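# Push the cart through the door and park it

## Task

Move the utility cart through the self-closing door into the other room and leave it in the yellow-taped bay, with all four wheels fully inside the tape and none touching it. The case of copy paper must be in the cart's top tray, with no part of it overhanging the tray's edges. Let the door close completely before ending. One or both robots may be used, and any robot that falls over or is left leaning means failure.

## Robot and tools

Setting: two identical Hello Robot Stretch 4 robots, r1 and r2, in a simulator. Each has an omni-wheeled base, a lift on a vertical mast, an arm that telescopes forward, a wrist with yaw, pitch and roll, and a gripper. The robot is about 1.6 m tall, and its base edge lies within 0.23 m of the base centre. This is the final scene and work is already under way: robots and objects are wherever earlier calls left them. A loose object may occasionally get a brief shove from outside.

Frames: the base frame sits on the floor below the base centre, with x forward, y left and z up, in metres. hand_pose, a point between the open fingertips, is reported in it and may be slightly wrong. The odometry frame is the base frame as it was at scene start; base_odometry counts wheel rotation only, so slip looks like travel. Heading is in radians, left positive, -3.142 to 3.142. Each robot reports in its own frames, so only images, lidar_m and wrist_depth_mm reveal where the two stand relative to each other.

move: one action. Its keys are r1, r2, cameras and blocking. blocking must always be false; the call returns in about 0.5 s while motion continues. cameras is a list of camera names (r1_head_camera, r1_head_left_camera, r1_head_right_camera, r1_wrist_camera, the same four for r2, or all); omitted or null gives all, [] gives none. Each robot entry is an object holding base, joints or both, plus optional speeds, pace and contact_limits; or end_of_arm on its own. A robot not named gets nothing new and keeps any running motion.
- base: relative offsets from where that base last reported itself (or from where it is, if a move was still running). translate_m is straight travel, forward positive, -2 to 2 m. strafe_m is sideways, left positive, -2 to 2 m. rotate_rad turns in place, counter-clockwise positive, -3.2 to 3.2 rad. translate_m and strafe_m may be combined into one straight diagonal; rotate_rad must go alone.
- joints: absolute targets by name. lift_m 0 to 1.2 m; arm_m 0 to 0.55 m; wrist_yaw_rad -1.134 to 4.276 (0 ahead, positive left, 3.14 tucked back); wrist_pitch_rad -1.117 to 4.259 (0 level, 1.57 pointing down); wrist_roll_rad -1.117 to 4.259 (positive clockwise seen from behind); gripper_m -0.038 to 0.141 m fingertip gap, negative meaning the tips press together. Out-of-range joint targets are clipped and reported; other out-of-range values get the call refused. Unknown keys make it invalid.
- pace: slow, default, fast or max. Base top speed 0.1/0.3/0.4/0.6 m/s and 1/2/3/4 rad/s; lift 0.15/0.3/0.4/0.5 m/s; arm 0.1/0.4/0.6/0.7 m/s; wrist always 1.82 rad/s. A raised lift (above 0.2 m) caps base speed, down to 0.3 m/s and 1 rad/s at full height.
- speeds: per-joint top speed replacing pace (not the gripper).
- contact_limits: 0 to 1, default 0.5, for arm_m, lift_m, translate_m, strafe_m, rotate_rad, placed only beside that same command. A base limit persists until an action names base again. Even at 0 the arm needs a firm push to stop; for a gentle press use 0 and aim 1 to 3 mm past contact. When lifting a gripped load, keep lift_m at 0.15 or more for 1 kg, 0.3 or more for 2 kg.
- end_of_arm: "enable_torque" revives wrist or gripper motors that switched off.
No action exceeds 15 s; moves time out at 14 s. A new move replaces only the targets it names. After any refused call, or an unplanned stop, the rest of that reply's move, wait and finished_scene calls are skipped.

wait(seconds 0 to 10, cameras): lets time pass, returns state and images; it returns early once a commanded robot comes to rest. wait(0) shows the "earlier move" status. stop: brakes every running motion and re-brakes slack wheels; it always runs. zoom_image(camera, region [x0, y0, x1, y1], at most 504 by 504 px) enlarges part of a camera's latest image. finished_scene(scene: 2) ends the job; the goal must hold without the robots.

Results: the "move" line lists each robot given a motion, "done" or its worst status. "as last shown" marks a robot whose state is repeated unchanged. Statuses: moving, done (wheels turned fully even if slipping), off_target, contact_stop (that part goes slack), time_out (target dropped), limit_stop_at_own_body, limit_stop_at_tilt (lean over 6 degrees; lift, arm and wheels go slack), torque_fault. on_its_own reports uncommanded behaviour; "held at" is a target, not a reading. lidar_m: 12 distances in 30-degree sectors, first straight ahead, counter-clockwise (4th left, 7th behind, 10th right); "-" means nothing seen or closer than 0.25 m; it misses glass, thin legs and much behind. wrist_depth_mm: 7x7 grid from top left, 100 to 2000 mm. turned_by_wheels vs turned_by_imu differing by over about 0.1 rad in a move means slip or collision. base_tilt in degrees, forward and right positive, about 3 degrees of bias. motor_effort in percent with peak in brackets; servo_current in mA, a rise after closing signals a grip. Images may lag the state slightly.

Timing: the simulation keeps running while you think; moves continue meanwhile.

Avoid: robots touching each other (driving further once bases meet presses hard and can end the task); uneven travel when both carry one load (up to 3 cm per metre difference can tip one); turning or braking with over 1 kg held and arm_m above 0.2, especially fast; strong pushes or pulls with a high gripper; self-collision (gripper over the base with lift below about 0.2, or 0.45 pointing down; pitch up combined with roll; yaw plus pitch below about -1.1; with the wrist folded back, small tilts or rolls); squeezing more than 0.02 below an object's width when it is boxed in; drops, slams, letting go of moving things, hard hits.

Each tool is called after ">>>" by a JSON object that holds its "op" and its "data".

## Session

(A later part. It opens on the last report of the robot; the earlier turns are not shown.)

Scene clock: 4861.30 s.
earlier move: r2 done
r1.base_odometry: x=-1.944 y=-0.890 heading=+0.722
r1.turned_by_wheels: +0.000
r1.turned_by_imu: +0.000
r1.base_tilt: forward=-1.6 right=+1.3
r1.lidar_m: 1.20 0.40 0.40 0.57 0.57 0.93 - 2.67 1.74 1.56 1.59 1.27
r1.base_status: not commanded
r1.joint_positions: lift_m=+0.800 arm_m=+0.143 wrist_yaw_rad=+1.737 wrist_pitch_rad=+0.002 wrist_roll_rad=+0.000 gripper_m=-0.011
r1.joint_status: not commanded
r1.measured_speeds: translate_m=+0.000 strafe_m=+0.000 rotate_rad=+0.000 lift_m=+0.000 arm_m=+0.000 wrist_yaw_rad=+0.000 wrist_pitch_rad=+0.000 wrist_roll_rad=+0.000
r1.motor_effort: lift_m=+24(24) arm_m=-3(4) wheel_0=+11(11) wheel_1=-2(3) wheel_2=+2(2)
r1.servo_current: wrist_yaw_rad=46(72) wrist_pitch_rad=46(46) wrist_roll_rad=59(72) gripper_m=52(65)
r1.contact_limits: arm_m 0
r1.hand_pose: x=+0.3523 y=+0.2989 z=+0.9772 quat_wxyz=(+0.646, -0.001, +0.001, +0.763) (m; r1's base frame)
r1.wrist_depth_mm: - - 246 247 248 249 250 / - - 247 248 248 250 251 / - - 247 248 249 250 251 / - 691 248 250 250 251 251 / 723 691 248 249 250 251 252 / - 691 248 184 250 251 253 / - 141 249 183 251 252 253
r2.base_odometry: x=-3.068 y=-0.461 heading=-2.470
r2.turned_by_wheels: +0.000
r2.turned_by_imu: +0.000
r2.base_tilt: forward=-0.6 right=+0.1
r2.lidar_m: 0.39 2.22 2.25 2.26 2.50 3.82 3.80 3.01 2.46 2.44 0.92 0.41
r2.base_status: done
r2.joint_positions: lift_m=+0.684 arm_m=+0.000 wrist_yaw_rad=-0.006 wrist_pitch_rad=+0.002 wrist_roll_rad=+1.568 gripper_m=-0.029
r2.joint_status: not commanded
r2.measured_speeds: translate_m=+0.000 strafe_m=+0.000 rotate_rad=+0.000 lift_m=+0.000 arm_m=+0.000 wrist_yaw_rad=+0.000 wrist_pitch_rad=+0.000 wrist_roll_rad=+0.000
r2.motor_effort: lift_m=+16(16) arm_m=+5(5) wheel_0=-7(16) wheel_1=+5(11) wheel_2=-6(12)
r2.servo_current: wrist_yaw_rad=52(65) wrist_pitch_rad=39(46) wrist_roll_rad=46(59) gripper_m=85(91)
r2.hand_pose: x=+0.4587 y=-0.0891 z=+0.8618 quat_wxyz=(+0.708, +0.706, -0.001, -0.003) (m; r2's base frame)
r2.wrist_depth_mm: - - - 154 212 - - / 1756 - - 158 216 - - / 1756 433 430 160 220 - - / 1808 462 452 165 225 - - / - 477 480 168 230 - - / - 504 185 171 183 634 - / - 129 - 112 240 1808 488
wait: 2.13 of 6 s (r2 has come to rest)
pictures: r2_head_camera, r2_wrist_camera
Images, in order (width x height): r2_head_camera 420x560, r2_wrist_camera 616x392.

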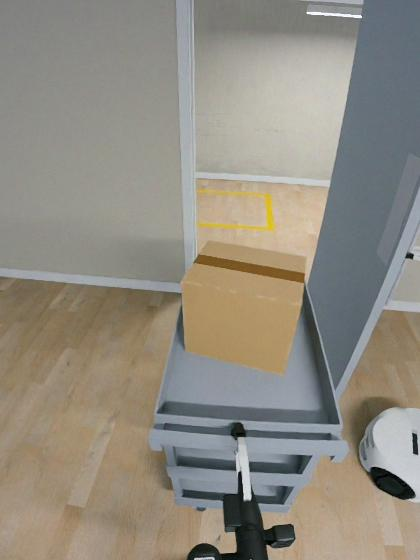

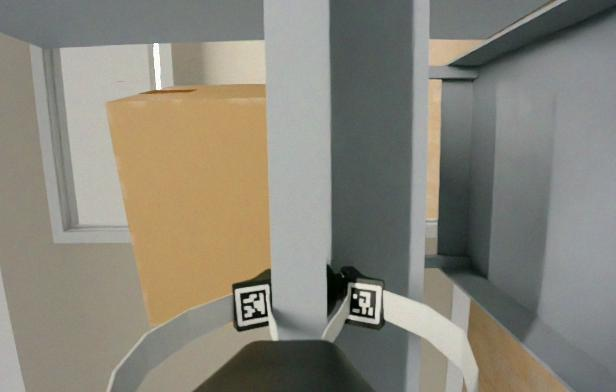

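>>> {"op": "move", "data": {"r2": {"base": {"translate_m": 0.1, "strafe_m": 0.045}, "pace": "slow"}, "blocking": false, "cameras": []}}

>>> {"op": "wait", "data": {"seconds": 6, "cameras": ["r2_head_camera"]}}

>>> {"op": "zoom_image", "data": {"camera": "r2_head_camera", "region": [100, 220, 380, 480]}}

Scene clock: 4894.30 s.
move: r2 moving
r1.base_odometry: x=-1.944 y=-0.890 heading=+0.722
r1.turned_by_wheels: +0.000
r1.turned_by_imu: +0.000
r1.base_tilt: forward=-1.6 right=+1.3
r1.lidar_m: 1.17 0.41 0.39 0.59 0.59 0.94 - 2.64 1.77 1.55 1.59 1.33
r1.base_status: not commanded
r1.joint_positions: lift_m=+0.800 arm_m=+0.143 wrist_yaw_rad=+1.737 wrist_pitch_rad=+0.002 wrist_roll_rad=+0.000 gripper_m=-0.011
r1.joint_status: not commanded
r1.measured_speeds: translate_m=+0.000 strafe_m=+0.000 rotate_rad=+0.000 lift_m=+0.000 arm_m=+0.000 wrist_yaw_rad=+0.000 wrist_pitch_rad=+0.000 wrist_roll_rad=+0.000
r1.motor_effort: lift_m=+24(24) arm_m=-4(4) wheel_0=+11(11) wheel_1=-2(3) wheel_2=+2(2)
r1.servo_current: wrist_yaw_rad=46(59) wrist_pitch_rad=52(52) wrist_roll_rad=59(59) gripper_m=65(65)
r1.contact_limits: arm_m 0
r1.hand_pose: x=+0.3523 y=+0.2989 z=+0.9772 quat_wxyz=(+0.646, -0.001, +0.001, +0.763) (m; r1's base frame)
r1.wrist_depth_mm: - - 247 247 248 249 250 / - - 247 248 248 249 251 / - - 247 248 249 249 251 / - 691 247 249 249 251 252 / - 691 248 249 249 252 251 / - 699 248 184 250 251 253 / - 141 248 183 251 253 253
r2.base_odometry: x=-3.073 y=-0.473 heading=-2.470
r2.turned_by_wheels: +0.000
r2.turned_by_imu: +0.001
r2.base_tilt: forward=-0.7 right=+0.1
r2.lidar_m: 0.38 0.47 2.27 2.23 2.52 3.83 3.81 3.01 2.46 2.43 0.92 0.39
r2.base_status: translate_m moving; strafe_m moving
r2.joint_positions: lift_m=+0.684 arm_m=+0.000 wrist_yaw_rad=-0.006 wrist_pitch_rad=+0.002 wrist_roll_rad=+1.568 gripper_m=-0.029
r2.joint_status: not commanded
r2.measured_speeds: translate_m=+0.049 strafe_m=+0.022 rotate_rad=+0.002 lift_m=+0.000 arm_m=+0.000 wrist_yaw_rad=+0.000 wrist_pitch_rad=+0.000 wrist_roll_rad=+0.000
r2.motor_effort: lift_m=+16(16) arm_m=+5(5) wheel_0=+7(7) wheel_1=+8(9) wheel_2=-15(15)
r2.servo_current: wrist_yaw_rad=59(59) wrist_pitch_rad=46(46) wrist_roll_rad=59(59) gripper_m=85(85)
r2.hand_pose: x=+0.4587 y=-0.0891 z=+0.8618 quat_wxyz=(+0.708, +0.706, -0.001, -0.003) (m; r2's base frame)
r2.wrist_depth_mm: - - - 151 209 - - / 1756 - 580 156 213 - - / 1756 427 427 159 218 - - / 1863 459 452 163 224 - - / - 484 480 166 229 - - / - 508 185 170 181 634 - / - 129 - 112 239 1756 480
pictures: none
No camera images: "cameras" was empty.

Scene clock: 4896.10 s.
earlier move: r2 done
r1.base_odometry: x=-1.944 y=-0.890 heading=+0.722
r1.turned_by_wheels: +0.000
r1.turned_by_imu: +0.000
r1.base_tilt: forward=-1.6 right=+1.2
r1.lidar_m: 1.20 0.39 0.38 0.61 0.65 0.95 - 2.68 1.73 1.58 1.60 1.32
r1.base_status: not commanded
r1.joint_positions: lift_m=+0.800 arm_m=+0.143 wrist_yaw_rad=+1.737 wrist_pitch_rad=+0.002 wrist_roll_rad=+0.000 gripper_m=-0.011
r1.joint_status: not commanded
r1.measured_speeds: translate_m=+0.000 strafe_m=+0.000 rotate_rad=+0.000 lift_m=+0.000 arm_m=+0.000 wrist_yaw_rad=+0.000 wrist_pitch_rad=+0.000 wrist_roll_rad=+0.000
r1.motor_effort: lift_m=+24(24) arm_m=-3(4) wheel_0=+10(11) wheel_1=-2(3) wheel_2=+2(2)
r1.servo_current: wrist_yaw_rad=46(65) wrist_pitch_rad=39(52) wrist_roll_rad=39(65) gripper_m=52(65)
r1.contact_limits: arm_m 0
r1.hand_pose: x=+0.3523 y=+0.2989 z=+0.9772 quat_wxyz=(+0.646, -0.001, +0.001, +0.763) (m; r1's base frame)
r1.wrist_depth_mm: - - 246 247 248 249 250 / - - 247 248 249 249 250 / - - 247 248 249 250 251 / - 778 248 249 250 251 251 / - 768 248 249 250 251 252 / - - 248 183 250 251 253 / - 142 249 183 250 252 253
r2.base_odometry: x=-3.118 y=-0.558 heading=-2.469
r2.turned_by_wheels: +0.001
r2.turned_by_imu: +0.001
r2.base_tilt: forward=-0.7 right=+0.0
r2.lidar_m: 0.37 0.45 2.22 2.18 2.43 3.86 3.89 3.11 2.53 2.48 0.93 0.37
r2.base_status: done
r2.joint_positions: lift_m=+0.684 arm_m=+0.000 wrist_yaw_rad=+0.001 wrist_pitch_rad=+0.002 wrist_roll_rad=+1.568 gripper_m=-0.029
r2.joint_status: not commanded
r2.measured_speeds: translate_m=+0.000 strafe_m=+0.000 rotate_rad=+0.000 lift_m=+0.000 arm_m=+0.000 wrist_yaw_rad=+0.000 wrist_pitch_rad=+0.000 wrist_roll_rad=+0.000
r2.motor_effort: lift_m=+16(16) arm_m=+5(5) wheel_0=+9(12) wheel_1=+6(10) wheel_2=-7(15)
r2.servo_current: wrist_yaw_rad=39(59) wrist_pitch_rad=46(46) wrist_roll_rad=59(59) gripper_m=78(91)
r2.hand_pose: x=+0.4593 y=-0.0870 z=+0.8618 quat_wxyz=(+0.708, +0.706, +0.001, +0.000) (m; r2's base frame)
r2.wrist_depth_mm: - - - 141 197 - - / - 407 407 145 204 - - / 1756 430 424 150 211 - - / 1808 459 459 158 219 - - / - 492 488 163 228 - - / - - 186 169 182 1618 530 / - 129 - 112 244 1708 477
wait: 1.80 of 6 s (r2 has come to rest)
pictures: r2_head_camera
Images, in order (width x height): r2_head_camera 420x560.

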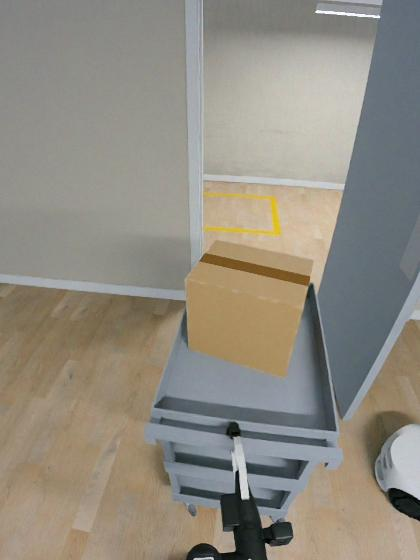

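Scaled by 1.800 from the camera's 420x560 image, which has a finer 1200x1600 frame.

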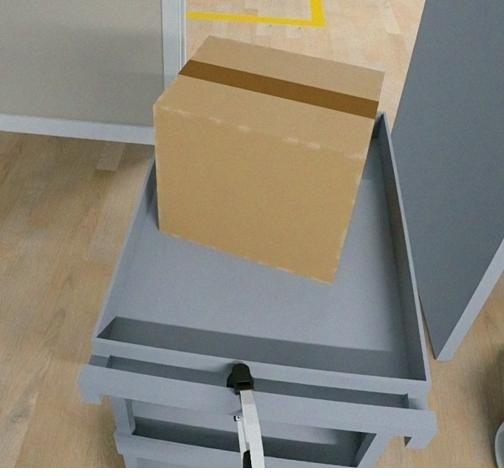

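>>> {"op": "move", "data": {"r2": {"base": {"translate_m": 0.3, "strafe_m": -0.035}, "pace": "slow"}, "blocking": false, "cameras": []}}

>>> {"op": "wait", "data": {"seconds": 6, "cameras": ["r2_head_camera"]}}

>>> {"op": "zoom_image", "data": {"camera": "r2_head_camera", "region": [100, 220, 380, 480]}}

Scene clock: 4912.67 s.
move: r2 moving
r1.base_odometry: x=-1.944 y=-0.890 heading=+0.722
r1.turned_by_wheels: +0.000
r1.turned_by_imu: +0.000
r1.base_tilt: forward=-1.6 right=+1.3
r1.lidar_m: 1.19 0.41 0.38 0.63 0.66 0.95 - 2.67 1.77 1.57 1.60 1.31
r1.base_status: not commanded
r1.joint_positions: lift_m=+0.800 arm_m=+0.143 wrist_yaw_rad=+1.737 wrist_pitch_rad=+0.002 wrist_roll_rad=+0.000 gripper_m=-0.011
r1.joint_status: not commanded
r1.measured_speeds: translate_m=+0.000 strafe_m=+0.000 rotate_rad=+0.000 lift_m=+0.000 arm_m=+0.000 wrist_yaw_rad=+0.000 wrist_pitch_rad=+0.000 wrist_roll_rad=+0.000
r1.motor_effort: lift_m=+24(24) arm_m=-3(4) wheel_0=+11(11) wheel_1=-2(3) wheel_2=+2(2)
r1.servo_current: wrist_yaw_rad=52(59) wrist_pitch_rad=39(46) wrist_roll_rad=52(52) gripper_m=59(59)
r1.contact_limits: arm_m 0
r1.hand_pose: x=+0.3523 y=+0.2989 z=+0.9772 quat_wxyz=(+0.646, -0.001, +0.001, +0.763) (m; r1's base frame)
r1.wrist_depth_mm: - - 247 247 248 249 250 / - - 248 248 249 249 250 / - - 247 248 250 250 251 / - 778 248 249 250 251 252 / - 768 249 248 251 251 252 / - - 248 183 251 252 252 / - - 249 183 251 252 253
r2.base_odometry: x=-3.128 y=-0.565 heading=-2.469
r2.turned_by_wheels: +0.001
r2.turned_by_imu: +0.001
r2.base_tilt: forward=-0.7 right=+0.1
r2.lidar_m: 0.40 0.44 2.22 2.18 2.47 3.89 3.92 3.09 2.51 2.49 0.88 0.38
r2.base_status: translate_m moving; strafe_m moving
r2.joint_positions: lift_m=+0.684 arm_m=+0.000 wrist_yaw_rad=+0.001 wrist_pitch_rad=+0.002 wrist_roll_rad=+1.568 gripper_m=-0.029
r2.joint_status: not commanded
r2.measured_speeds: translate_m=+0.048 strafe_m=-0.006 rotate_rad=-0.002 lift_m=+0.000 arm_m=+0.000 wrist_yaw_rad=+0.000 wrist_pitch_rad=+0.000 wrist_roll_rad=+0.000
r2.motor_effort: lift_m=+16(16) arm_m=+5(5) wheel_0=+10(15) wheel_1=+6(8) wheel_2=-12(12)
r2.servo_current: wrist_yaw_rad=46(52) wrist_pitch_rad=39(46) wrist_roll_rad=39(59) gripper_m=78(85)
r2.hand_pose: x=+0.4593 y=-0.0870 z=+0.8618 quat_wxyz=(+0.708, +0.706, +0.001, +0.000) (m; r2's base frame)
r2.wrist_depth_mm: - - - 141 197 - - / - 404 407 145 204 - - / 1708 424 421 150 211 - - / 1756 462 455 157 219 - - / - 496 488 163 226 - - / - - 186 168 181 1708 530 / - 130 - 112 244 1756 480
pictures: none
No camera images: "cameras" was empty.

Scene clock: 4916.47 s.
earlier move: r2 done
r1.base_odometry: x=-1.944 y=-0.890 heading=+0.722
r1.turned_by_wheels: +0.000
r1.turned_by_imu: +0.000
r1.base_tilt: forward=-1.6 right=+1.3
r1.lidar_m: 1.19 0.39 0.38 0.68 0.80 3.98 - 2.64 1.72 1.57 1.59 1.31
r1.base_status: not commanded
r1.joint_positions: lift_m=+0.800 arm_m=+0.143 wrist_yaw_rad=+1.737 wrist_pitch_rad=+0.002 wrist_roll_rad=+0.000 gripper_m=-0.011
r1.joint_status: not commanded
r1.measured_speeds: translate_m=+0.000 strafe_m=+0.000 rotate_rad=+0.000 lift_m=+0.000 arm_m=+0.000 wrist_yaw_rad=+0.000 wrist_pitch_rad=+0.000 wrist_roll_rad=+0.000
r1.motor_effort: lift_m=+24(24) arm_m=-3(4) wheel_0=+11(11) wheel_1=-2(3) wheel_2=+2(2)
r1.servo_current: wrist_yaw_rad=39(65) wrist_pitch_rad=39(52) wrist_roll_rad=52(72) gripper_m=52(65)
r1.contact_limits: arm_m 0
r1.hand_pose: x=+0.3523 y=+0.2989 z=+0.9772 quat_wxyz=(+0.646, -0.001, +0.001, +0.763) (m; r1's base frame)
r1.wrist_depth_mm: - - 246 247 248 249 250 / - - 247 248 248 249 251 / - - 247 248 249 250 250 / - - 249 249 249 251 251 / 960 - 248 249 250 251 251 / - - 248 183 250 252 253 / - - 249 183 251 252 253
r2.base_odometry: x=-3.374 y=-0.718 heading=-2.469
r2.turned_by_wheels: +0.000
r2.turned_by_imu: +0.002
r2.base_tilt: forward=-0.7 right=+0.1
r2.lidar_m: 0.40 0.43 2.19 2.17 2.43 3.86 4.21 3.07 2.52 0.79 0.79 0.40
r2.base_status: done
r2.joint_positions: lift_m=+0.684 arm_m=+0.000 wrist_yaw_rad=+0.003 wrist_pitch_rad=+0.002 wrist_roll_rad=+1.568 gripper_m=-0.029
r2.joint_status: not commanded
r2.measured_speeds: translate_m=+0.000 strafe_m=+0.000 rotate_rad=+0.000 lift_m=+0.000 arm_m=+0.000 wrist_yaw_rad=+0.000 wrist_pitch_rad=+0.000 wrist_roll_rad=+0.000
r2.motor_effort: lift_m=+16(16) arm_m=+5(6) wheel_0=+8(16) wheel_1=+6(9) wheel_2=-5(12)
r2.servo_current: wrist_yaw_rad=46(59) wrist_pitch_rad=39(52) wrist_roll_rad=59(65) gripper_m=85(91)
r2.hand_pose: x=+0.4595 y=-0.0865 z=+0.8618 quat_wxyz=(+0.708, +0.706, +0.002, +0.000) (m; r2's base frame)
r2.wrist_depth_mm: - - - 154 210 1708 - / - - - 157 214 - - / - 427 427 159 220 - - / - 455 452 164 224 - - / - 473 480 167 229 - - / - 500 186 171 182 - - / - 129 - 112 239 - 496
wait: 3.80 of 6 s (r2 has come to rest)
pictures: r2_head_camera
Images, in order (width x height): r2_head_camera 420x560.

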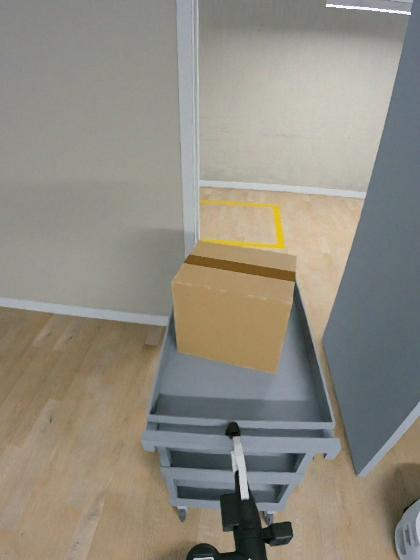

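Scaled by 1.800 from the camera's 420x560 image, which has a finer 1200x1600 frame.

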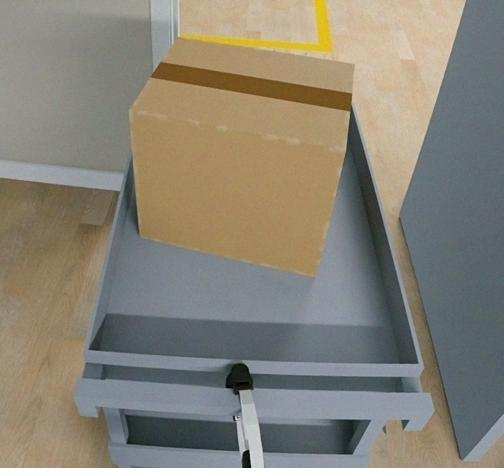

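>>> {"op": "zoom_image", "data": {"camera": "r2_head_camera", "region": [130, 130, 310, 340]}}

Scaled by 2.400 from the camera's 420x560 image, which has a finer 1200x1600 frame.

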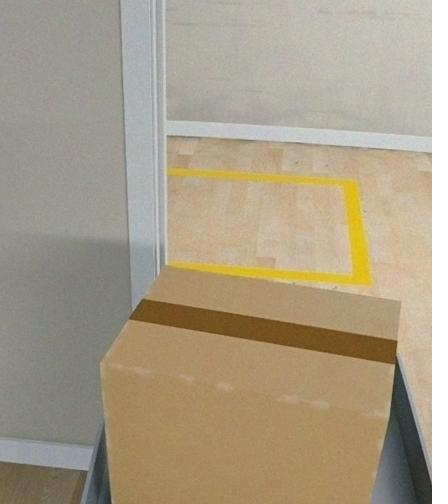

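>>> {"op": "move", "data": {"r2": {"base": {"translate_m": -0.02, "strafe_m": 0.15}, "pace": "slow"}, "blocking": false, "cameras": []}}

>>> {"op": "wait", "data": {"seconds": 6, "cameras": ["r2_head_camera"]}}

>>> {"op": "zoom_image", "data": {"camera": "r2_head_camera", "region": [100, 220, 400, 480]}}

Scene clock: 4963.73 s.
move: r2 moving
r1.base_odometry: x=-1.944 y=-0.890 heading=+0.722
r1.turned_by_wheels: +0.000
r1.turned_by_imu: +0.000
r1.base_tilt: forward=-1.6 right=+1.3
r1.lidar_m: 1.20 0.41 0.38 0.67 0.79 3.96 - 2.72 1.75 1.56 1.60 1.31
r1.base_status: not commanded
r1.joint_positions: lift_m=+0.800 arm_m=+0.143 wrist_yaw_rad=+1.737 wrist_pitch_rad=+0.002 wrist_roll_rad=+0.000 gripper_m=-0.011
r1.joint_status: not commanded
r1.measured_speeds: translate_m=+0.000 strafe_m=+0.000 rotate_rad=+0.000 lift_m=+0.000 arm_m=+0.000 wrist_yaw_rad=+0.000 wrist_pitch_rad=+0.000 wrist_roll_rad=+0.000
r1.motor_effort: lift_m=+24(24) arm_m=-4(4) wheel_0=+10(11) wheel_1=-2(3) wheel_2=+2(2)
r1.servo_current: wrist_yaw_rad=52(65) wrist_pitch_rad=39(46) wrist_roll_rad=26(65) gripper_m=59(65)
r1.contact_limits: arm_m 0
r1.hand_pose: x=+0.3523 y=+0.2989 z=+0.9772 quat_wxyz=(+0.646, -0.001, +0.001, +0.763) (m; r1's base frame)
r1.wrist_depth_mm: - - 246 247 248 249 249 / - - 247 247 249 250 250 / - - 247 248 249 250 251 / - - 247 248 249 250 252 / 960 - 247 249 250 251 252 / - - 248 183 250 251 253 / - - 250 183 251 252 253
r2.base_odometry: x=-3.364 y=-0.727 heading=-2.468
r2.turned_by_wheels: +0.000
r2.turned_by_imu: +0.001
r2.base_tilt: forward=-0.7 right=+0.1
r2.lidar_m: 0.38 0.43 2.17 2.15 2.40 3.84 4.20 3.10 2.56 0.79 0.81 0.40
r2.base_status: translate_m moving; strafe_m moving
r2.joint_positions: lift_m=+0.684 arm_m=+0.000 wrist_yaw_rad=+0.002 wrist_pitch_rad=+0.002 wrist_roll_rad=+1.568 gripper_m=-0.029
r2.joint_status: not commanded
r2.measured_speeds: translate_m=-0.007 strafe_m=+0.051 rotate_rad=-0.004 lift_m=+0.000 arm_m=+0.000 wrist_yaw_rad=-0.029 wrist_pitch_rad=+0.000 wrist_roll_rad=+0.000
r2.motor_effort: lift_m=+16(16) arm_m=+5(6) wheel_0=-8(10) wheel_1=+6(10) wheel_2=+8(9)
r2.servo_current: wrist_yaw_rad=33(59) wrist_pitch_rad=39(46) wrist_roll_rad=52(52) gripper_m=85(91)
r2.hand_pose: x=+0.4594 y=-0.0869 z=+0.8618 quat_wxyz=(+0.708, +0.706, +0.001, +0.000) (m; r2's base frame)
r2.wrist_depth_mm: - - - 156 213 1661 - / - - - 159 216 - - / - 430 427 161 221 - - / - 459 449 165 226 - - / - 477 480 168 231 - - / - 500 186 170 181 - - / - 129 - 112 238 - 492
pictures: none
No camera images: "cameras" was empty.

Scene clock: 4965.97 s.
earlier move: r2 done
r1.base_odometry: x=-1.944 y=-0.890 heading=+0.722
r1.turned_by_wheels: +0.000
r1.turned_by_imu: +0.000
r1.base_tilt: forward=-1.6 right=+1.2
r1.lidar_m: 1.19 0.41 0.38 0.77 0.94 3.96 - 2.66 1.74 1.58 1.61 1.33
r1.base_status: not commanded
r1.joint_positions: lift_m=+0.800 arm_m=+0.143 wrist_yaw_rad=+1.737 wrist_pitch_rad=+0.002 wrist_roll_rad=+0.000 gripper_m=-0.011
r1.joint_status: not commanded
r1.measured_speeds: translate_m=+0.000 strafe_m=+0.000 rotate_rad=+0.000 lift_m=+0.000 arm_m=+0.000 wrist_yaw_rad=+0.000 wrist_pitch_rad=+0.000 wrist_roll_rad=+0.000
r1.motor_effort: lift_m=+24(24) arm_m=-3(4) wheel_0=+11(11) wheel_1=-2(3) wheel_2=+2(2)
r1.servo_current: wrist_yaw_rad=65(72) wrist_pitch_rad=46(52) wrist_roll_rad=39(65) gripper_m=59(65)
r1.contact_limits: arm_m 0
r1.hand_pose: x=+0.3523 y=+0.2989 z=+0.9772 quat_wxyz=(+0.646, -0.001, +0.001, +0.763) (m; r1's base frame)
r1.wrist_depth_mm: 1160 - 247 247 248 248 249 / - - 246 247 248 250 250 / - - 247 248 249 250 251 / - - 248 248 249 251 251 / - - 248 249 250 251 252 / - - 249 183 250 251 252 / - - 249 183 250 253 253
r2.base_odometry: x=-3.265 y=-0.822 heading=-2.468
r2.turned_by_wheels: +0.000
r2.turned_by_imu: +0.000
r2.base_tilt: forward=-0.7 right=+0.0
r2.lidar_m: 0.40 1.81 2.04 2.01 2.27 3.62 4.14 3.30 2.69 0.93 0.94 0.38
r2.base_status: done
r2.joint_positions: lift_m=+0.684 arm_m=+0.000 wrist_yaw_rad=-0.003 wrist_pitch_rad=+0.002 wrist_roll_rad=+1.568 gripper_m=-0.029
r2.joint_status: not commanded
r2.measured_speeds: translate_m=+0.000 strafe_m=+0.000 rotate_rad=+0.000 lift_m=+0.000 arm_m=+0.000 wrist_yaw_rad=+0.000 wrist_pitch_rad=+0.000 wrist_roll_rad=+0.000
r2.motor_effort: lift_m=+16(16) arm_m=+4(6) wheel_0=-7(15) wheel_1=+4(10) wheel_2=+8(11)
r2.servo_current: wrist_yaw_rad=46(59) wrist_pitch_rad=46(46) wrist_roll_rad=46(59) gripper_m=85(91)
r2.hand_pose: x=+0.4590 y=-0.0883 z=+0.8617 quat_wxyz=(+0.708, +0.706, +0.000, -0.002) (m; r2's base frame)
r2.wrist_depth_mm: - - 525 128 186 - - / - 389 394 135 195 - - / - 430 424 142 204 - - / - 473 469 150 215 - - / - 517 517 159 227 - - / - - 183 168 182 1618 504 / - 129 - 112 - - 1205
wait: 2.23 of 6 s (r2 has come to rest)
pictures: r2_head_camera
Images, in order (width x height): r2_head_camera 420x560.

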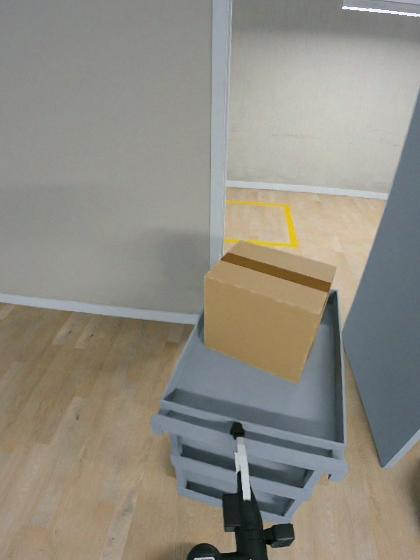

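Scaled by 1.680 from the camera's 420x560 image, which has a finer 1200x1600 frame.

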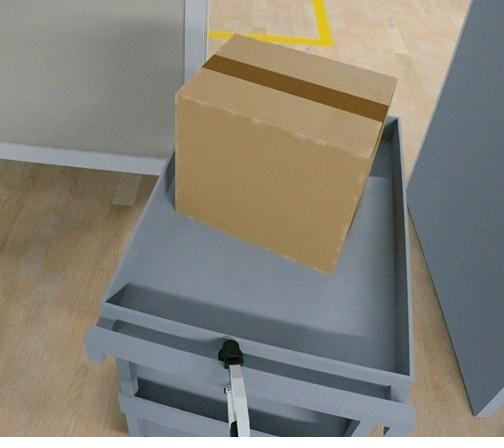

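>>> {"op": "move", "data": {"r2": {"base": {"translate_m": 0.25, "strafe_m": -0.065}, "pace": "slow"}, "blocking": false, "cameras": []}}

>>> {"op": "wait", "data": {"seconds": 6, "cameras": ["r2_head_camera"]}}

>>> {"op": "zoom_image", "data": {"camera": "r2_head_camera", "region": [100, 200, 400, 480]}}

Scene clock: 4979.13 s.
move: r2 moving
r1.base_odometry: x=-1.944 y=-0.890 heading=+0.722
r1.turned_by_wheels: +0.000
r1.turned_by_imu: +0.000
r1.base_tilt: forward=-1.6 right=+1.2
r1.lidar_m: 1.19 0.39 0.37 0.78 0.93 3.93 - 2.66 1.75 1.58 1.59 1.32
r1.base_status: not commanded
r1.joint_positions: lift_m=+0.800 arm_m=+0.143 wrist_yaw_rad=+1.737 wrist_pitch_rad=+0.002 wrist_roll_rad=+0.000 gripper_m=-0.011
r1.joint_status: not commanded
r1.measured_speeds: translate_m=+0.000 strafe_m=+0.000 rotate_rad=+0.000 lift_m=+0.000 arm_m=+0.000 wrist_yaw_rad=+0.000 wrist_pitch_rad=+0.000 wrist_roll_rad=+0.000
r1.motor_effort: lift_m=+24(24) arm_m=-4(4) wheel_0=+11(11) wheel_1=-2(3) wheel_2=+2(2)
r1.servo_current: wrist_yaw_rad=59(59) wrist_pitch_rad=46(46) wrist_roll_rad=59(65) gripper_m=52(65)
r1.contact_limits: arm_m 0
r1.hand_pose: x=+0.3523 y=+0.2989 z=+0.9772 quat_wxyz=(+0.646, -0.001, +0.001, +0.763) (m; r1's base frame)
r1.wrist_depth_mm: 1160 - 246 247 248 249 251 / - - 247 247 249 249 251 / - - 248 248 249 250 250 / - - 249 249 250 250 251 / - 1118 248 248 250 251 252 / - - 249 183 250 252 252 / - - 248 183 251 252 252
r2.base_odometry: x=-3.276 y=-0.827 heading=-2.468
r2.turned_by_wheels: +0.000
r2.turned_by_imu: +0.001
r2.base_tilt: forward=-0.7 right=+0.1
r2.lidar_m: 0.39 1.79 2.04 2.02 2.26 3.63 4.17 3.25 2.67 0.93 0.96 0.39
r2.base_status: translate_m moving; strafe_m moving
r2.joint_positions: lift_m=+0.684 arm_m=+0.000 wrist_yaw_rad=-0.003 wrist_pitch_rad=+0.002 wrist_roll_rad=+1.568 gripper_m=-0.029
r2.joint_status: not commanded
r2.measured_speeds: translate_m=+0.048 strafe_m=-0.012 rotate_rad=+0.000 lift_m=+0.000 arm_m=+0.000 wrist_yaw_rad=+0.000 wrist_pitch_rad=+0.000 wrist_roll_rad=+0.000
r2.motor_effort: lift_m=+16(16) arm_m=+4(4) wheel_0=+10(12) wheel_1=+6(7) wheel_2=-16(16)
r2.servo_current: wrist_yaw_rad=52(65) wrist_pitch_rad=46(46) wrist_roll_rad=52(52) gripper_m=85(85)
r2.hand_pose: x=+0.4590 y=-0.0883 z=+0.8617 quat_wxyz=(+0.708, +0.706, +0.000, -0.002) (m; r2's base frame)
r2.wrist_depth_mm: - - 508 124 181 - - / - 387 389 132 190 - - / - 427 421 139 200 - - / - 466 466 148 212 - - / - 517 521 156 224 - - / - - 183 165 181 1537 508 / - 130 - 112 248 - 1205
pictures: none
No camera images: "cameras" was empty.

Scene clock: 4982.47 s.
earlier move: r2 done
r1.base_odometry: x=-1.944 y=-0.890 heading=+0.722
r1.turned_by_wheels: +0.000
r1.turned_by_imu: +0.000
r1.base_tilt: forward=-1.5 right=+1.2
r1.lidar_m: 1.19 0.40 0.38 0.84 0.90 3.93 - 2.69 1.75 1.56 1.62 1.27
r1.base_status: not commanded
r1.joint_positions: lift_m=+0.800 arm_m=+0.143 wrist_yaw_rad=+1.737 wrist_pitch_rad=+0.002 wrist_roll_rad=+0.000 gripper_m=-0.011
r1.joint_status: not commanded
r1.measured_speeds: translate_m=+0.000 strafe_m=+0.000 rotate_rad=+0.000 lift_m=+0.000 arm_m=+0.000 wrist_yaw_rad=+0.000 wrist_pitch_rad=+0.000 wrist_roll_rad=+0.000
r1.motor_effort: lift_m=+24(24) arm_m=-3(4) wheel_0=+11(11) wheel_1=-2(3) wheel_2=+2(2)
r1.servo_current: wrist_yaw_rad=52(65) wrist_pitch_rad=46(46) wrist_roll_rad=39(72) gripper_m=59(72)
r1.contact_limits: arm_m 0
r1.hand_pose: x=+0.3523 y=+0.2989 z=+0.9772 quat_wxyz=(+0.646, -0.001, +0.001, +0.763) (m; r1's base frame)
r1.wrist_depth_mm: 960 1160 246 247 248 249 250 / - - 247 248 249 249 250 / - - 248 248 249 250 251 / 960 - 248 249 250 250 252 / 931 - 248 249 250 251 252 / - - 248 183 250 251 253 / - - 249 183 251 252 252
r2.base_odometry: x=-3.501 y=-0.927 heading=-2.467
r2.turned_by_wheels: +0.001
r2.turned_by_imu: +0.003
r2.base_tilt: forward=-0.7 right=+0.0
r2.lidar_m: 0.40 0.44 2.07 2.04 2.27 3.61 - 3.25 2.65 0.84 0.88 0.40
r2.base_status: done
r2.joint_positions: lift_m=+0.684 arm_m=+0.000 wrist_yaw_rad=+0.004 wrist_pitch_rad=+0.002 wrist_roll_rad=+1.568 gripper_m=-0.029
r2.joint_status: not commanded
r2.measured_speeds: translate_m=+0.000 strafe_m=+0.000 rotate_rad=+0.000 lift_m=+0.000 arm_m=+0.000 wrist_yaw_rad=+0.000 wrist_pitch_rad=+0.000 wrist_roll_rad=+0.000
r2.motor_effort: lift_m=+16(16) arm_m=+4(5) wheel_0=+8(16) wheel_1=+5(9) wheel_2=-4(16)
r2.servo_current: wrist_yaw_rad=46(65) wrist_pitch_rad=39(52) wrist_roll_rad=59(65) gripper_m=78(91)
r2.hand_pose: x=+0.4597 y=-0.0861 z=+0.8617 quat_wxyz=(+0.708, +0.706, +0.002, +0.001) (m; r2's base frame)
r2.wrist_depth_mm: - - - 146 202 - - / - - 439 151 208 - - / - 430 424 155 215 - - / - 462 452 160 221 - - / - 484 492 165 228 - - / - 508 186 171 181 - 549 / - 129 - 112 244 - 473
wait: 3.33 of 6 s (r2 has come to rest)
pictures: r2_head_camera
Images, in order (width x height): r2_head_camera 420x560.

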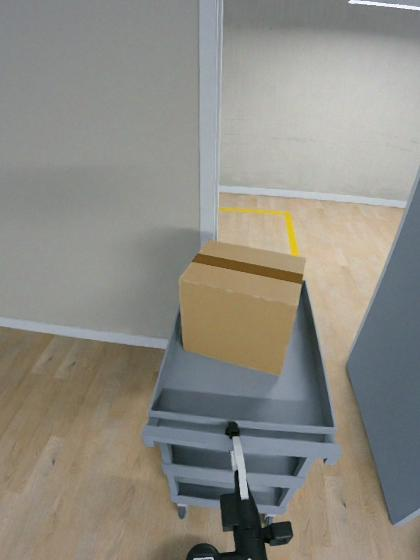

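Scaled by 1.680 from the camera's 420x560 image, which has a finer 1200x1600 frame.

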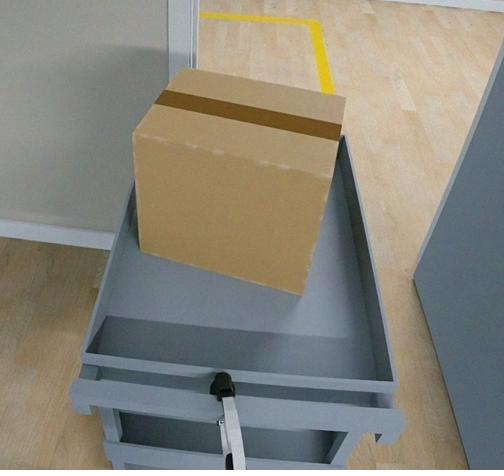

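>>> {"op": "move", "data": {"r2": {"base": {"translate_m": -0.41, "strafe_m": -0.186}, "pace": "slow"}, "blocking": false, "cameras": []}}

>>> {"op": "wait", "data": {"seconds": 8, "cameras": ["r2_head_camera"]}}

>>> {"op": "zoom_image", "data": {"camera": "r2_head_camera", "region": [80, 200, 380, 480]}}

Scene clock: 5045.37 s.
move: r2 moving
r1.base_odometry: x=-1.944 y=-0.890 heading=+0.722
r1.turned_by_wheels: +0.000
r1.turned_by_imu: +0.000
r1.base_tilt: forward=-1.6 right=+1.2
r1.lidar_m: 1.18 0.40 0.37 0.82 0.87 3.97 - 2.68 1.76 1.57 1.59 1.32
r1.base_status: not commanded
r1.joint_positions: lift_m=+0.800 arm_m=+0.143 wrist_yaw_rad=+1.737 wrist_pitch_rad=+0.002 wrist_roll_rad=+0.000 gripper_m=-0.011
r1.joint_status: not commanded
r1.measured_speeds: translate_m=+0.000 strafe_m=+0.000 rotate_rad=+0.000 lift_m=+0.000 arm_m=+0.000 wrist_yaw_rad=+0.000 wrist_pitch_rad=+0.000 wrist_roll_rad=+0.000
r1.motor_effort: lift_m=+24(24) arm_m=-4(4) wheel_0=+10(11) wheel_1=-2(3) wheel_2=+2(2)
r1.servo_current: wrist_yaw_rad=72(78) wrist_pitch_rad=46(46) wrist_roll_rad=46(59) gripper_m=59(59)
r1.contact_limits: arm_m 0
r1.hand_pose: x=+0.3523 y=+0.2989 z=+0.9772 quat_wxyz=(+0.646, -0.001, +0.001, +0.763) (m; r1's base frame)
r1.wrist_depth_mm: 1160 1182 246 247 248 250 250 / - - 248 248 248 249 250 / - - 247 248 249 251 250 / 960 - 248 249 250 251 251 / 917 - 249 249 250 250 252 / - - 248 184 250 251 252 / - - 250 183 250 252 253
r2.base_odometry: x=-3.495 y=-0.916 heading=-2.467
r2.turned_by_wheels: +0.000
r2.turned_by_imu: +0.001
r2.base_tilt: forward=-0.7 right=+0.1
r2.lidar_m: 0.41 0.42 2.09 2.03 2.30 3.70 - 3.25 2.67 0.84 0.85 0.42
r2.base_status: translate_m moving; strafe_m moving
r2.joint_positions: lift_m=+0.684 arm_m=+0.000 wrist_yaw_rad=+0.005 wrist_pitch_rad=+0.002 wrist_roll_rad=+1.568 gripper_m=-0.029
r2.joint_status: not commanded
r2.measured_speeds: translate_m=-0.048 strafe_m=-0.022 rotate_rad=+0.001 lift_m=+0.000 arm_m=+0.000 wrist_yaw_rad=+0.000 wrist_pitch_rad=+0.000 wrist_roll_rad=+0.000
r2.motor_effort: lift_m=+16(16) arm_m=+4(4) wheel_0=-3(8) wheel_1=-9(9) wheel_2=+14(15)
r2.servo_current: wrist_yaw_rad=59(72) wrist_pitch_rad=46(46) wrist_roll_rad=39(52) gripper_m=85(85)
r2.hand_pose: x=+0.4597 y=-0.0859 z=+0.8617 quat_wxyz=(+0.708, +0.706, +0.003, +0.001) (m; r2's base frame)
r2.wrist_depth_mm: - - - 147 203 - - / - - 466 151 210 - - / - 427 427 156 216 - - / - 455 452 161 224 - - / - 492 484 166 229 - - / - 508 186 172 182 - 549 / - 129 - 112 242 - 480
pictures: none
No camera images: "cameras" was empty.

Scene clock: 5050.57 s.
earlier move: r2 done
r1.base_odometry: x=-1.944 y=-0.890 heading=+0.722
r1.turned_by_wheels: +0.000
r1.turned_by_imu: +0.000
r1.base_tilt: forward=-1.6 right=+1.2
r1.lidar_m: 1.18 0.40 0.38 0.54 0.58 0.76 - 2.66 1.73 1.58 1.61 1.30
r1.base_status: not commanded
r1.joint_positions: lift_m=+0.800 arm_m=+0.143 wrist_yaw_rad=+1.737 wrist_pitch_rad=+0.002 wrist_roll_rad=+0.000 gripper_m=-0.011
r1.joint_status: not commanded
r1.measured_speeds: translate_m=+0.000 strafe_m=+0.000 rotate_rad=+0.000 lift_m=+0.000 arm_m=+0.000 wrist_yaw_rad=+0.000 wrist_pitch_rad=+0.000 wrist_roll_rad=+0.000
r1.motor_effort: lift_m=+24(24) arm_m=-3(4) wheel_0=+11(11) wheel_1=-2(3) wheel_2=+2(2)
r1.servo_current: wrist_yaw_rad=52(78) wrist_pitch_rad=39(52) wrist_roll_rad=59(72) gripper_m=59(65)
r1.contact_limits: arm_m 0
r1.hand_pose: x=+0.3523 y=+0.2989 z=+0.9772 quat_wxyz=(+0.646, -0.001, +0.001, +0.763) (m; r1's base frame)
r1.wrist_depth_mm: - - 247 247 248 248 250 / - - 247 248 248 250 250 / - - 247 248 250 250 251 / - - 248 249 249 250 251 / - - 248 250 250 251 252 / 750 - 248 183 250 252 252 / - 141 250 183 251 253 253
r2.base_odometry: x=-3.296 y=-0.526 heading=-2.468
r2.turned_by_wheels: -0.001
r2.turned_by_imu: -0.001
r2.base_tilt: forward=-0.7 right=+0.1
r2.lidar_m: 0.38 0.39 2.33 2.31 2.55 4.03 4.04 2.95 2.39 0.82 0.74 0.44
r2.base_status: done
r2.joint_positions: lift_m=+0.684 arm_m=+0.000 wrist_yaw_rad=+0.000 wrist_pitch_rad=+0.002 wrist_roll_rad=+1.568 gripper_m=-0.029
r2.joint_status: not commanded
r2.measured_speeds: translate_m=+0.000 strafe_m=+0.000 rotate_rad=+0.000 lift_m=+0.000 arm_m=+0.000 wrist_yaw_rad=+0.000 wrist_pitch_rad=+0.000 wrist_roll_rad=+0.000
r2.motor_effort: lift_m=+16(16) arm_m=-4(4) wheel_0=-7(13) wheel_1=-6(9) wheel_2=+4(16)
r2.servo_current: wrist_yaw_rad=39(72) wrist_pitch_rad=39(52) wrist_roll_rad=46(65) gripper_m=78(91)
r2.hand_pose: x=+0.4593 y=-0.0874 z=+0.8617 quat_wxyz=(+0.708, +0.706, +0.001, -0.001) (m; r2's base frame)
r2.wrist_depth_mm: - - - 180 242 1708 1229 / - - - 178 239 1863 - / - - - 177 237 - - / - 455 455 175 236 - - / 1661 469 459 174 235 - - / - 477 185 173 181 - - / - 128 - 112 231 - -
wait: 5.20 of 8 s (r2 has come to rest)
pictures: r2_head_camera
Images, in order (width x height): r2_head_camera 420x560.

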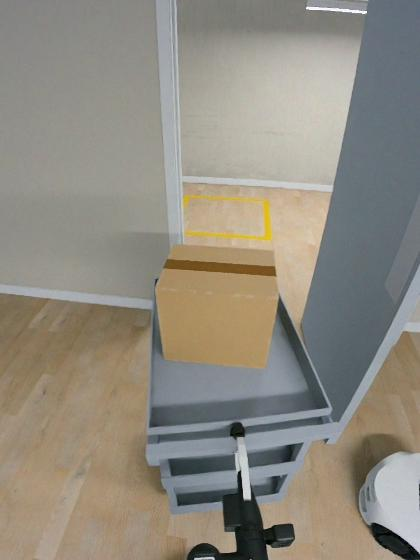

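Scaled by 1.680 from the camera's 420x560 image, which has a finer 1200x1600 frame.

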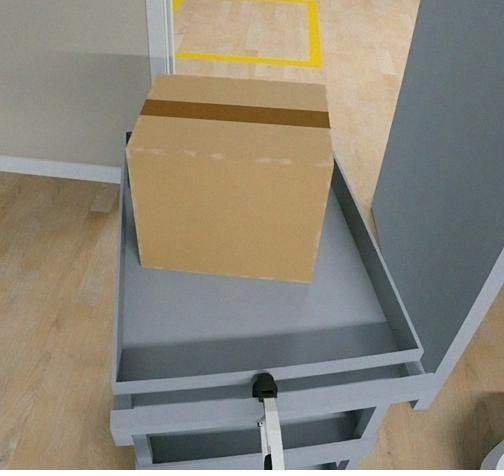

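>>> {"op": "zoom_image", "data": {"camera": "r2_head_camera", "region": [130, 220, 310, 380]}}

Scaled by 2.800 from the camera's 420x560 image, which has a finer 1200x1600 frame.

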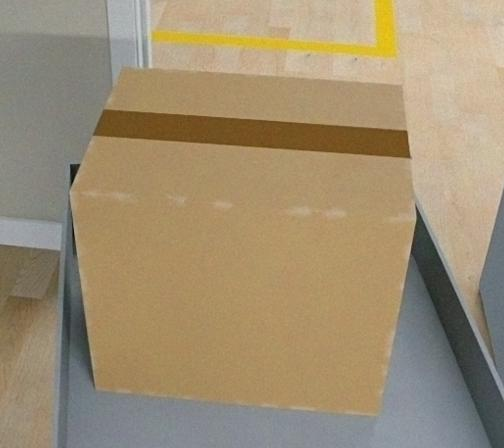

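>>> {"op": "move", "data": {"r2": {"base": {"translate_m": -0.735, "strafe_m": 0.151}, "pace": "slow"}, "blocking": false, "cameras": []}}

>>> {"op": "wait", "data": {"seconds": 10, "cameras": ["r2_head_camera"]}}

>>> {"op": "zoom_image", "data": {"camera": "r2_head_camera", "region": [80, 200, 380, 480]}}

Scene clock: 5093.13 s.
move: r2 moving
r1.base_odometry: x=-1.944 y=-0.890 heading=+0.722
r1.turned_by_wheels: +0.000
r1.turned_by_imu: +0.000
r1.base_tilt: forward=-1.6 right=+1.2
r1.lidar_m: 1.18 0.40 0.38 0.54 0.54 0.79 - 2.68 1.75 1.57 1.59 1.31
r1.base_status: not commanded
r1.joint_positions: lift_m=+0.800 arm_m=+0.143 wrist_yaw_rad=+1.737 wrist_pitch_rad=+0.002 wrist_roll_rad=+0.000 gripper_m=-0.011
r1.joint_status: not commanded
r1.measured_speeds: translate_m=+0.000 strafe_m=+0.000 rotate_rad=+0.000 lift_m=+0.000 arm_m=+0.000 wrist_yaw_rad=+0.000 wrist_pitch_rad=+0.000 wrist_roll_rad=+0.000
r1.motor_effort: lift_m=+24(24) arm_m=-4(4) wheel_0=+10(11) wheel_1=-2(3) wheel_2=+2(2)
r1.servo_current: wrist_yaw_rad=59(65) wrist_pitch_rad=39(39) wrist_roll_rad=52(59) gripper_m=59(59)
r1.contact_limits: arm_m 0
r1.hand_pose: x=+0.3523 y=+0.2989 z=+0.9772 quat_wxyz=(+0.646, -0.001, +0.001, +0.763) (m; r1's base frame)
r1.wrist_depth_mm: - - 246 247 248 249 250 / - - 247 247 249 249 250 / - - 247 248 249 249 251 / - - 248 249 250 250 251 / - - 248 249 250 251 252 / 676 - 248 184 251 252 252 / - 141 249 183 251 252 252
r2.base_odometry: x=-3.285 y=-0.521 heading=-2.469
r2.turned_by_wheels: -0.001
r2.turned_by_imu: +0.000
r2.base_tilt: forward=-0.7 right=+0.1
r2.lidar_m: 0.35 0.41 2.32 2.31 2.59 4.01 4.02 2.93 2.41 0.86 0.73 0.43
r2.base_status: translate_m moving; strafe_m moving
r2.joint_positions: lift_m=+0.684 arm_m=+0.000 wrist_yaw_rad=+0.000 wrist_pitch_rad=+0.002 wrist_roll_rad=+1.568 gripper_m=-0.029
r2.joint_status: not commanded
r2.measured_speeds: translate_m=-0.049 strafe_m=+0.009 rotate_rad=-0.002 lift_m=+0.000 arm_m=+0.000 wrist_yaw_rad=+0.000 wrist_pitch_rad=+0.000 wrist_roll_rad=+0.000
r2.motor_effort: lift_m=+16(16) arm_m=-4(4) wheel_0=-12(13) wheel_1=-7(9) wheel_2=+10(12)
r2.servo_current: wrist_yaw_rad=39(65) wrist_pitch_rad=39(46) wrist_roll_rad=39(52) gripper_m=78(85)
r2.hand_pose: x=+0.4593 y=-0.0874 z=+0.8617 quat_wxyz=(+0.708, +0.706, +0.001, -0.001) (m; r2's base frame)
r2.wrist_depth_mm: - - - 179 241 1708 1205 / - - - 178 240 1921 - / - - 647 177 238 - - / - 455 449 176 236 - - / 1661 466 466 174 234 - - / - 469 186 173 182 - - / - 128 - 112 231 - -
pictures: none
No camera images: "cameras" was empty.

Scene clock: 5101.40 s.
earlier move: r2 done
r1.base_odometry: x=-1.944 y=-0.890 heading=+0.722
r1.turned_by_wheels: +0.000
r1.turned_by_imu: -0.001
r1.base_tilt: forward=-1.6 right=+1.2
r1.lidar_m: 1.18 0.40 0.38 3.12 0.52 0.59 - 2.67 1.77 1.55 1.61 1.32
r1.base_status: not commanded
r1.joint_positions: lift_m=+0.800 arm_m=+0.143 wrist_yaw_rad=+1.737 wrist_pitch_rad=+0.002 wrist_roll_rad=+0.000 gripper_m=-0.011
r1.joint_status: not commanded
r1.measured_speeds: translate_m=+0.000 strafe_m=+0.000 rotate_rad=+0.000 lift_m=+0.000 arm_m=+0.000 wrist_yaw_rad=+0.000 wrist_pitch_rad=+0.000 wrist_roll_rad=+0.000
r1.motor_effort: lift_m=+24(24) arm_m=-3(4) wheel_0=+11(11) wheel_1=-2(3) wheel_2=+2(2)
r1.servo_current: wrist_yaw_rad=39(72) wrist_pitch_rad=39(52) wrist_roll_rad=46(65) gripper_m=52(65)
r1.contact_limits: arm_m 0
r1.hand_pose: x=+0.3523 y=+0.2989 z=+0.9772 quat_wxyz=(+0.646, -0.001, +0.001, +0.763) (m; r1's base frame)
r1.wrist_depth_mm: - - 246 247 248 249 249 / - - 247 247 248 250 251 / - - 248 248 249 250 251 / - - 248 249 250 250 251 / - - 248 249 250 251 252 / - - 249 184 251 252 252 / - - 249 183 251 252 253
r2.base_odometry: x=-2.628 y=-0.187 heading=-2.469
r2.turned_by_wheels: +0.000
r2.turned_by_imu: -0.003
r2.base_tilt: forward=-0.7 right=+0.1
r2.lidar_m: 0.41 2.79 2.29 2.28 2.53 3.29 3.28 2.94 2.42 2.40 1.32 0.37
r2.base_status: done
r2.joint_positions: lift_m=+0.684 arm_m=+0.000 wrist_yaw_rad=-0.003 wrist_pitch_rad=+0.002 wrist_roll_rad=+1.568 gripper_m=-0.029
r2.joint_status: not commanded
r2.measured_speeds: translate_m=+0.000 strafe_m=+0.000 rotate_rad=+0.000 lift_m=+0.000 arm_m=+0.000 wrist_yaw_rad=+0.000 wrist_pitch_rad=+0.000 wrist_roll_rad=+0.000
r2.motor_effort: lift_m=+16(16) arm_m=-4(4) wheel_0=-8(15) wheel_1=-6(9) wheel_2=+3(12)
r2.servo_current: wrist_yaw_rad=46(65) wrist_pitch_rad=46(52) wrist_roll_rad=52(65) gripper_m=85(91)
r2.hand_pose: x=+0.4590 y=-0.0883 z=+0.8617 quat_wxyz=(+0.708, +0.706, +0.000, -0.002) (m; r2's base frame)
r2.wrist_depth_mm: - 413 410 125 182 - - / - 389 389 132 192 - - / - 439 427 141 203 - - / - 488 469 151 213 - - / - - 525 158 228 732 - / - - 185 168 182 1661 496 / - - - 112 - 1708 1205
wait: 8.27 of 10 s (r2 has come to rest)
pictures: r2_head_camera
Images, in order (width x height): r2_head_camera 420x560.

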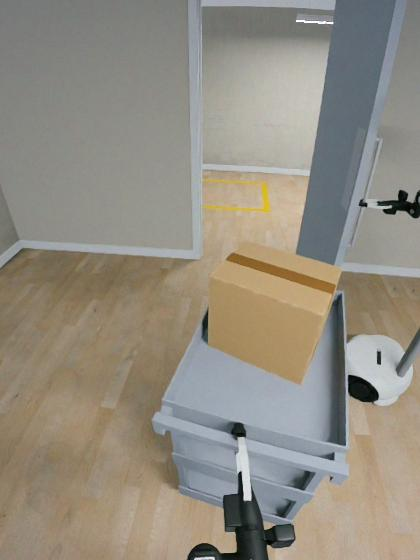

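Scaled by 1.680 from the camera's 420x560 image, which has a finer 1200x1600 frame.

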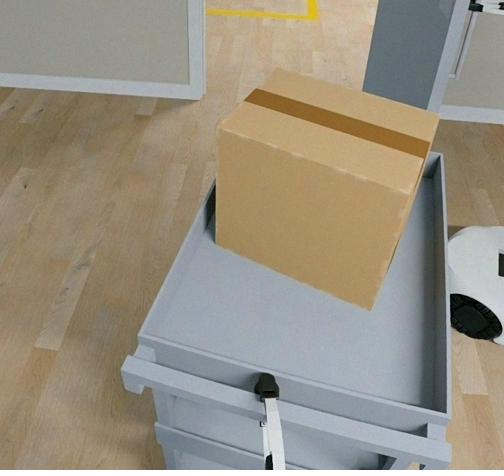

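>>> {"op": "zoom_image", "data": {"camera": "r2_head_camera", "region": [150, 180, 370, 290]}}

>>> {"op": "zoom_image", "data": {"camera": "r2_head_camera", "region": [0, 200, 210, 300]}}

Scaled by 2.291 from the camera's 420x560 image, which has a finer 1200x1600 frame.

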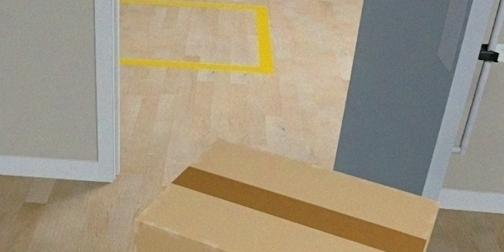

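Scaled by 2.400 from the camera's 420x560 image, which has a finer 1200x1600 frame.

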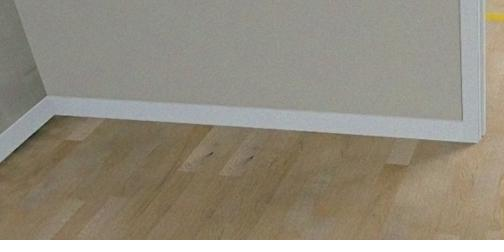

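>>> {"op": "move", "data": {"r2": {"base": {"translate_m": 0.3, "strafe_m": -0.1}, "pace": "slow"}, "blocking": false, "cameras": []}}

>>> {"op": "wait", "data": {"seconds": 8, "cameras": ["r2_head_camera"]}}

>>> {"op": "zoom_image", "data": {"camera": "r2_head_camera", "region": [80, 200, 380, 480]}}

Scene clock: 5194.73 s.
move: r2 moving
r1.base_odometry: x=-1.944 y=-0.890 heading=+0.722
r1.turned_by_wheels: +0.000
r1.turned_by_imu: +0.000
r1.base_tilt: forward=-1.6 right=+1.3
r1.lidar_m: 1.19 0.41 0.39 3.12 0.52 0.60 - 2.65 1.74 1.58 1.59 1.33
r1.base_status: not commanded
r1.joint_positions: lift_m=+0.800 arm_m=+0.143 wrist_yaw_rad=+1.737 wrist_pitch_rad=+0.002 wrist_roll_rad=+0.000 gripper_m=-0.011
r1.joint_status: not commanded
r1.measured_speeds: translate_m=+0.000 strafe_m=+0.000 rotate_rad=+0.000 lift_m=+0.000 arm_m=+0.000 wrist_yaw_rad=+0.000 wrist_pitch_rad=+0.000 wrist_roll_rad=+0.000
r1.motor_effort: lift_m=+24(24) arm_m=-3(4) wheel_0=+10(11) wheel_1=-2(3) wheel_2=+2(2)
r1.servo_current: wrist_yaw_rad=52(65) wrist_pitch_rad=46(52) wrist_roll_rad=46(59) gripper_m=59(59)
r1.contact_limits: arm_m 0
r1.hand_pose: x=+0.3523 y=+0.2989 z=+0.9772 quat_wxyz=(+0.646, -0.001, +0.001, +0.763) (m; r1's base frame)
r1.wrist_depth_mm: - - 246 247 248 250 250 / - - 247 247 249 250 251 / - - 247 248 249 250 251 / - - 248 249 250 251 252 / - - 248 249 250 251 252 / - - 249 184 250 251 252 / - - 250 183 251 252 253
r2.base_odometry: x=-2.640 y=-0.191 heading=-2.469
r2.turned_by_wheels: +0.000
r2.turned_by_imu: +0.000
r2.base_tilt: forward=-0.7 right=+0.0
r2.lidar_m: 0.40 2.78 2.31 2.30 2.53 3.29 3.27 2.97 2.41 2.40 1.29 0.38
r2.base_status: translate_m moving; strafe_m moving
r2.joint_positions: lift_m=+0.684 arm_m=+0.000 wrist_yaw_rad=-0.003 wrist_pitch_rad=+0.002 wrist_roll_rad=+1.568 gripper_m=-0.029
r2.joint_status: not commanded
r2.measured_speeds: translate_m=+0.049 strafe_m=-0.016 rotate_rad=+0.000 lift_m=+0.000 arm_m=+0.000 wrist_yaw_rad=+0.000 wrist_pitch_rad=+0.000 wrist_roll_rad=+0.000
r2.motor_effort: lift_m=+16(16) arm_m=-3(4) wheel_0=+5(7) wheel_1=+5(5) wheel_2=-12(16)
r2.servo_current: wrist_yaw_rad=52(59) wrist_pitch_rad=39(46) wrist_roll_rad=46(59) gripper_m=78(85)
r2.hand_pose: x=+0.4590 y=-0.0883 z=+0.8617 quat_wxyz=(+0.708, +0.706, +0.000, -0.002) (m; r2's base frame)
r2.wrist_depth_mm: - 421 415 125 182 - - / - 389 392 133 191 - - / - 433 427 140 203 - - / - 488 469 150 213 - - / - - 521 158 228 741 - / - - 185 168 182 1708 500 / - - - 112 - 1756 1205
pictures: none
No camera images: "cameras" was empty.

Scene clock: 5198.63 s.
earlier move: r2 done
r1.base_odometry: x=-1.944 y=-0.890 heading=+0.722
r1.turned_by_wheels: +0.000
r1.turned_by_imu: +0.000
r1.base_tilt: forward=-1.6 right=+1.3
r1.lidar_m: 1.18 0.42 0.38 0.44 0.46 0.63 - 2.67 1.73 1.57 1.60 1.30
r1.base_status: not commanded
r1.joint_positions: lift_m=+0.800 arm_m=+0.143 wrist_yaw_rad=+1.737 wrist_pitch_rad=+0.002 wrist_roll_rad=+0.000 gripper_m=-0.011
r1.joint_status: not commanded
r1.measured_speeds: translate_m=+0.000 strafe_m=+0.000 rotate_rad=+0.000 lift_m=+0.000 arm_m=+0.000 wrist_yaw_rad=+0.000 wrist_pitch_rad=+0.000 wrist_roll_rad=+0.000
r1.motor_effort: lift_m=+24(24) arm_m=-4(4) wheel_0=+10(11) wheel_1=-2(3) wheel_2=+2(2)
r1.servo_current: wrist_yaw_rad=59(65) wrist_pitch_rad=46(52) wrist_roll_rad=65(72) gripper_m=52(65)
r1.contact_limits: arm_m 0
r1.hand_pose: x=+0.3523 y=+0.2989 z=+0.9772 quat_wxyz=(+0.646, -0.001, +0.001, +0.763) (m; r1's base frame)
r1.wrist_depth_mm: - - 247 247 248 250 250 / - - 247 248 248 249 250 / - - 248 248 249 250 251 / 668 - 248 249 249 251 252 / 661 831 248 249 250 251 252 / 647 768 249 183 250 252 253 / 466 141 249 183 252 252 252
r2.base_odometry: x=-2.924 y=-0.295 heading=-2.469
r2.turned_by_wheels: +0.000
r2.turned_by_imu: +0.001
r2.base_tilt: forward=-0.7 right=+0.0
r2.lidar_m: 0.42 2.42 2.36 2.33 2.58 3.62 3.59 2.93 2.39 2.34 1.03 0.39
r2.base_status: done
r2.joint_positions: lift_m=+0.684 arm_m=+0.000 wrist_yaw_rad=-0.004 wrist_pitch_rad=+0.002 wrist_roll_rad=+1.568 gripper_m=-0.029
r2.joint_status: not commanded
r2.measured_speeds: translate_m=+0.000 strafe_m=+0.000 rotate_rad=+0.000 lift_m=+0.000 arm_m=+0.000 wrist_yaw_rad=+0.000 wrist_pitch_rad=+0.000 wrist_roll_rad=+0.000
r2.motor_effort: lift_m=+16(16) arm_m=-2(4) wheel_0=+2(18) wheel_1=+5(9) wheel_2=-10(16)
r2.servo_current: wrist_yaw_rad=39(65) wrist_pitch_rad=39(46) wrist_roll_rad=46(65) gripper_m=85(91)
r2.hand_pose: x=+0.4589 y=-0.0886 z=+0.8617 quat_wxyz=(+0.708, +0.706, -0.001, -0.002) (m; r2's base frame)
r2.wrist_depth_mm: - - 1078 141 196 - - / 1983 404 399 145 203 - - / 1921 430 430 150 211 - - / - 469 462 158 220 - - / - - 504 164 229 723 - / - - 184 169 182 1661 517 / - - - 112 247 1808 469
wait: 3.90 of 8 s (r2 has come to rest)
pictures: r2_head_camera
Images, in order (width x height): r2_head_camera 420x560.

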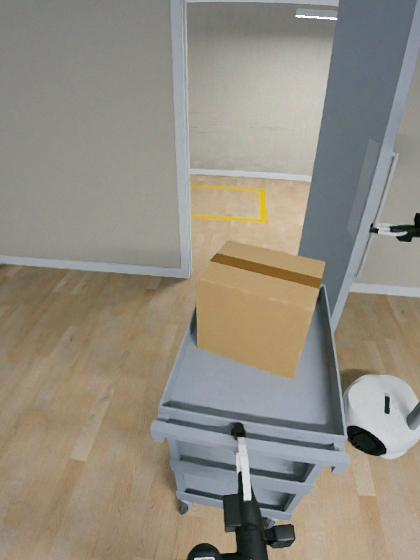

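Scaled by 1.680 from the camera's 420x560 image, which has a finer 1200x1600 frame.

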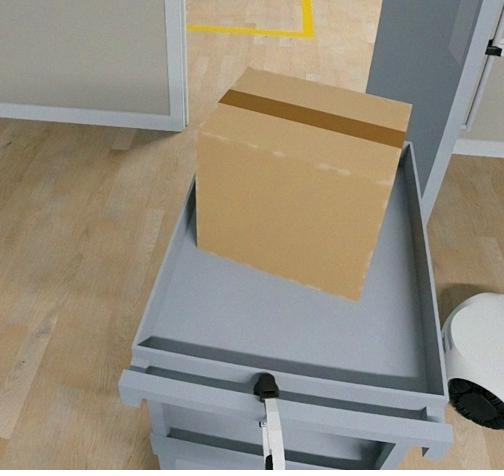

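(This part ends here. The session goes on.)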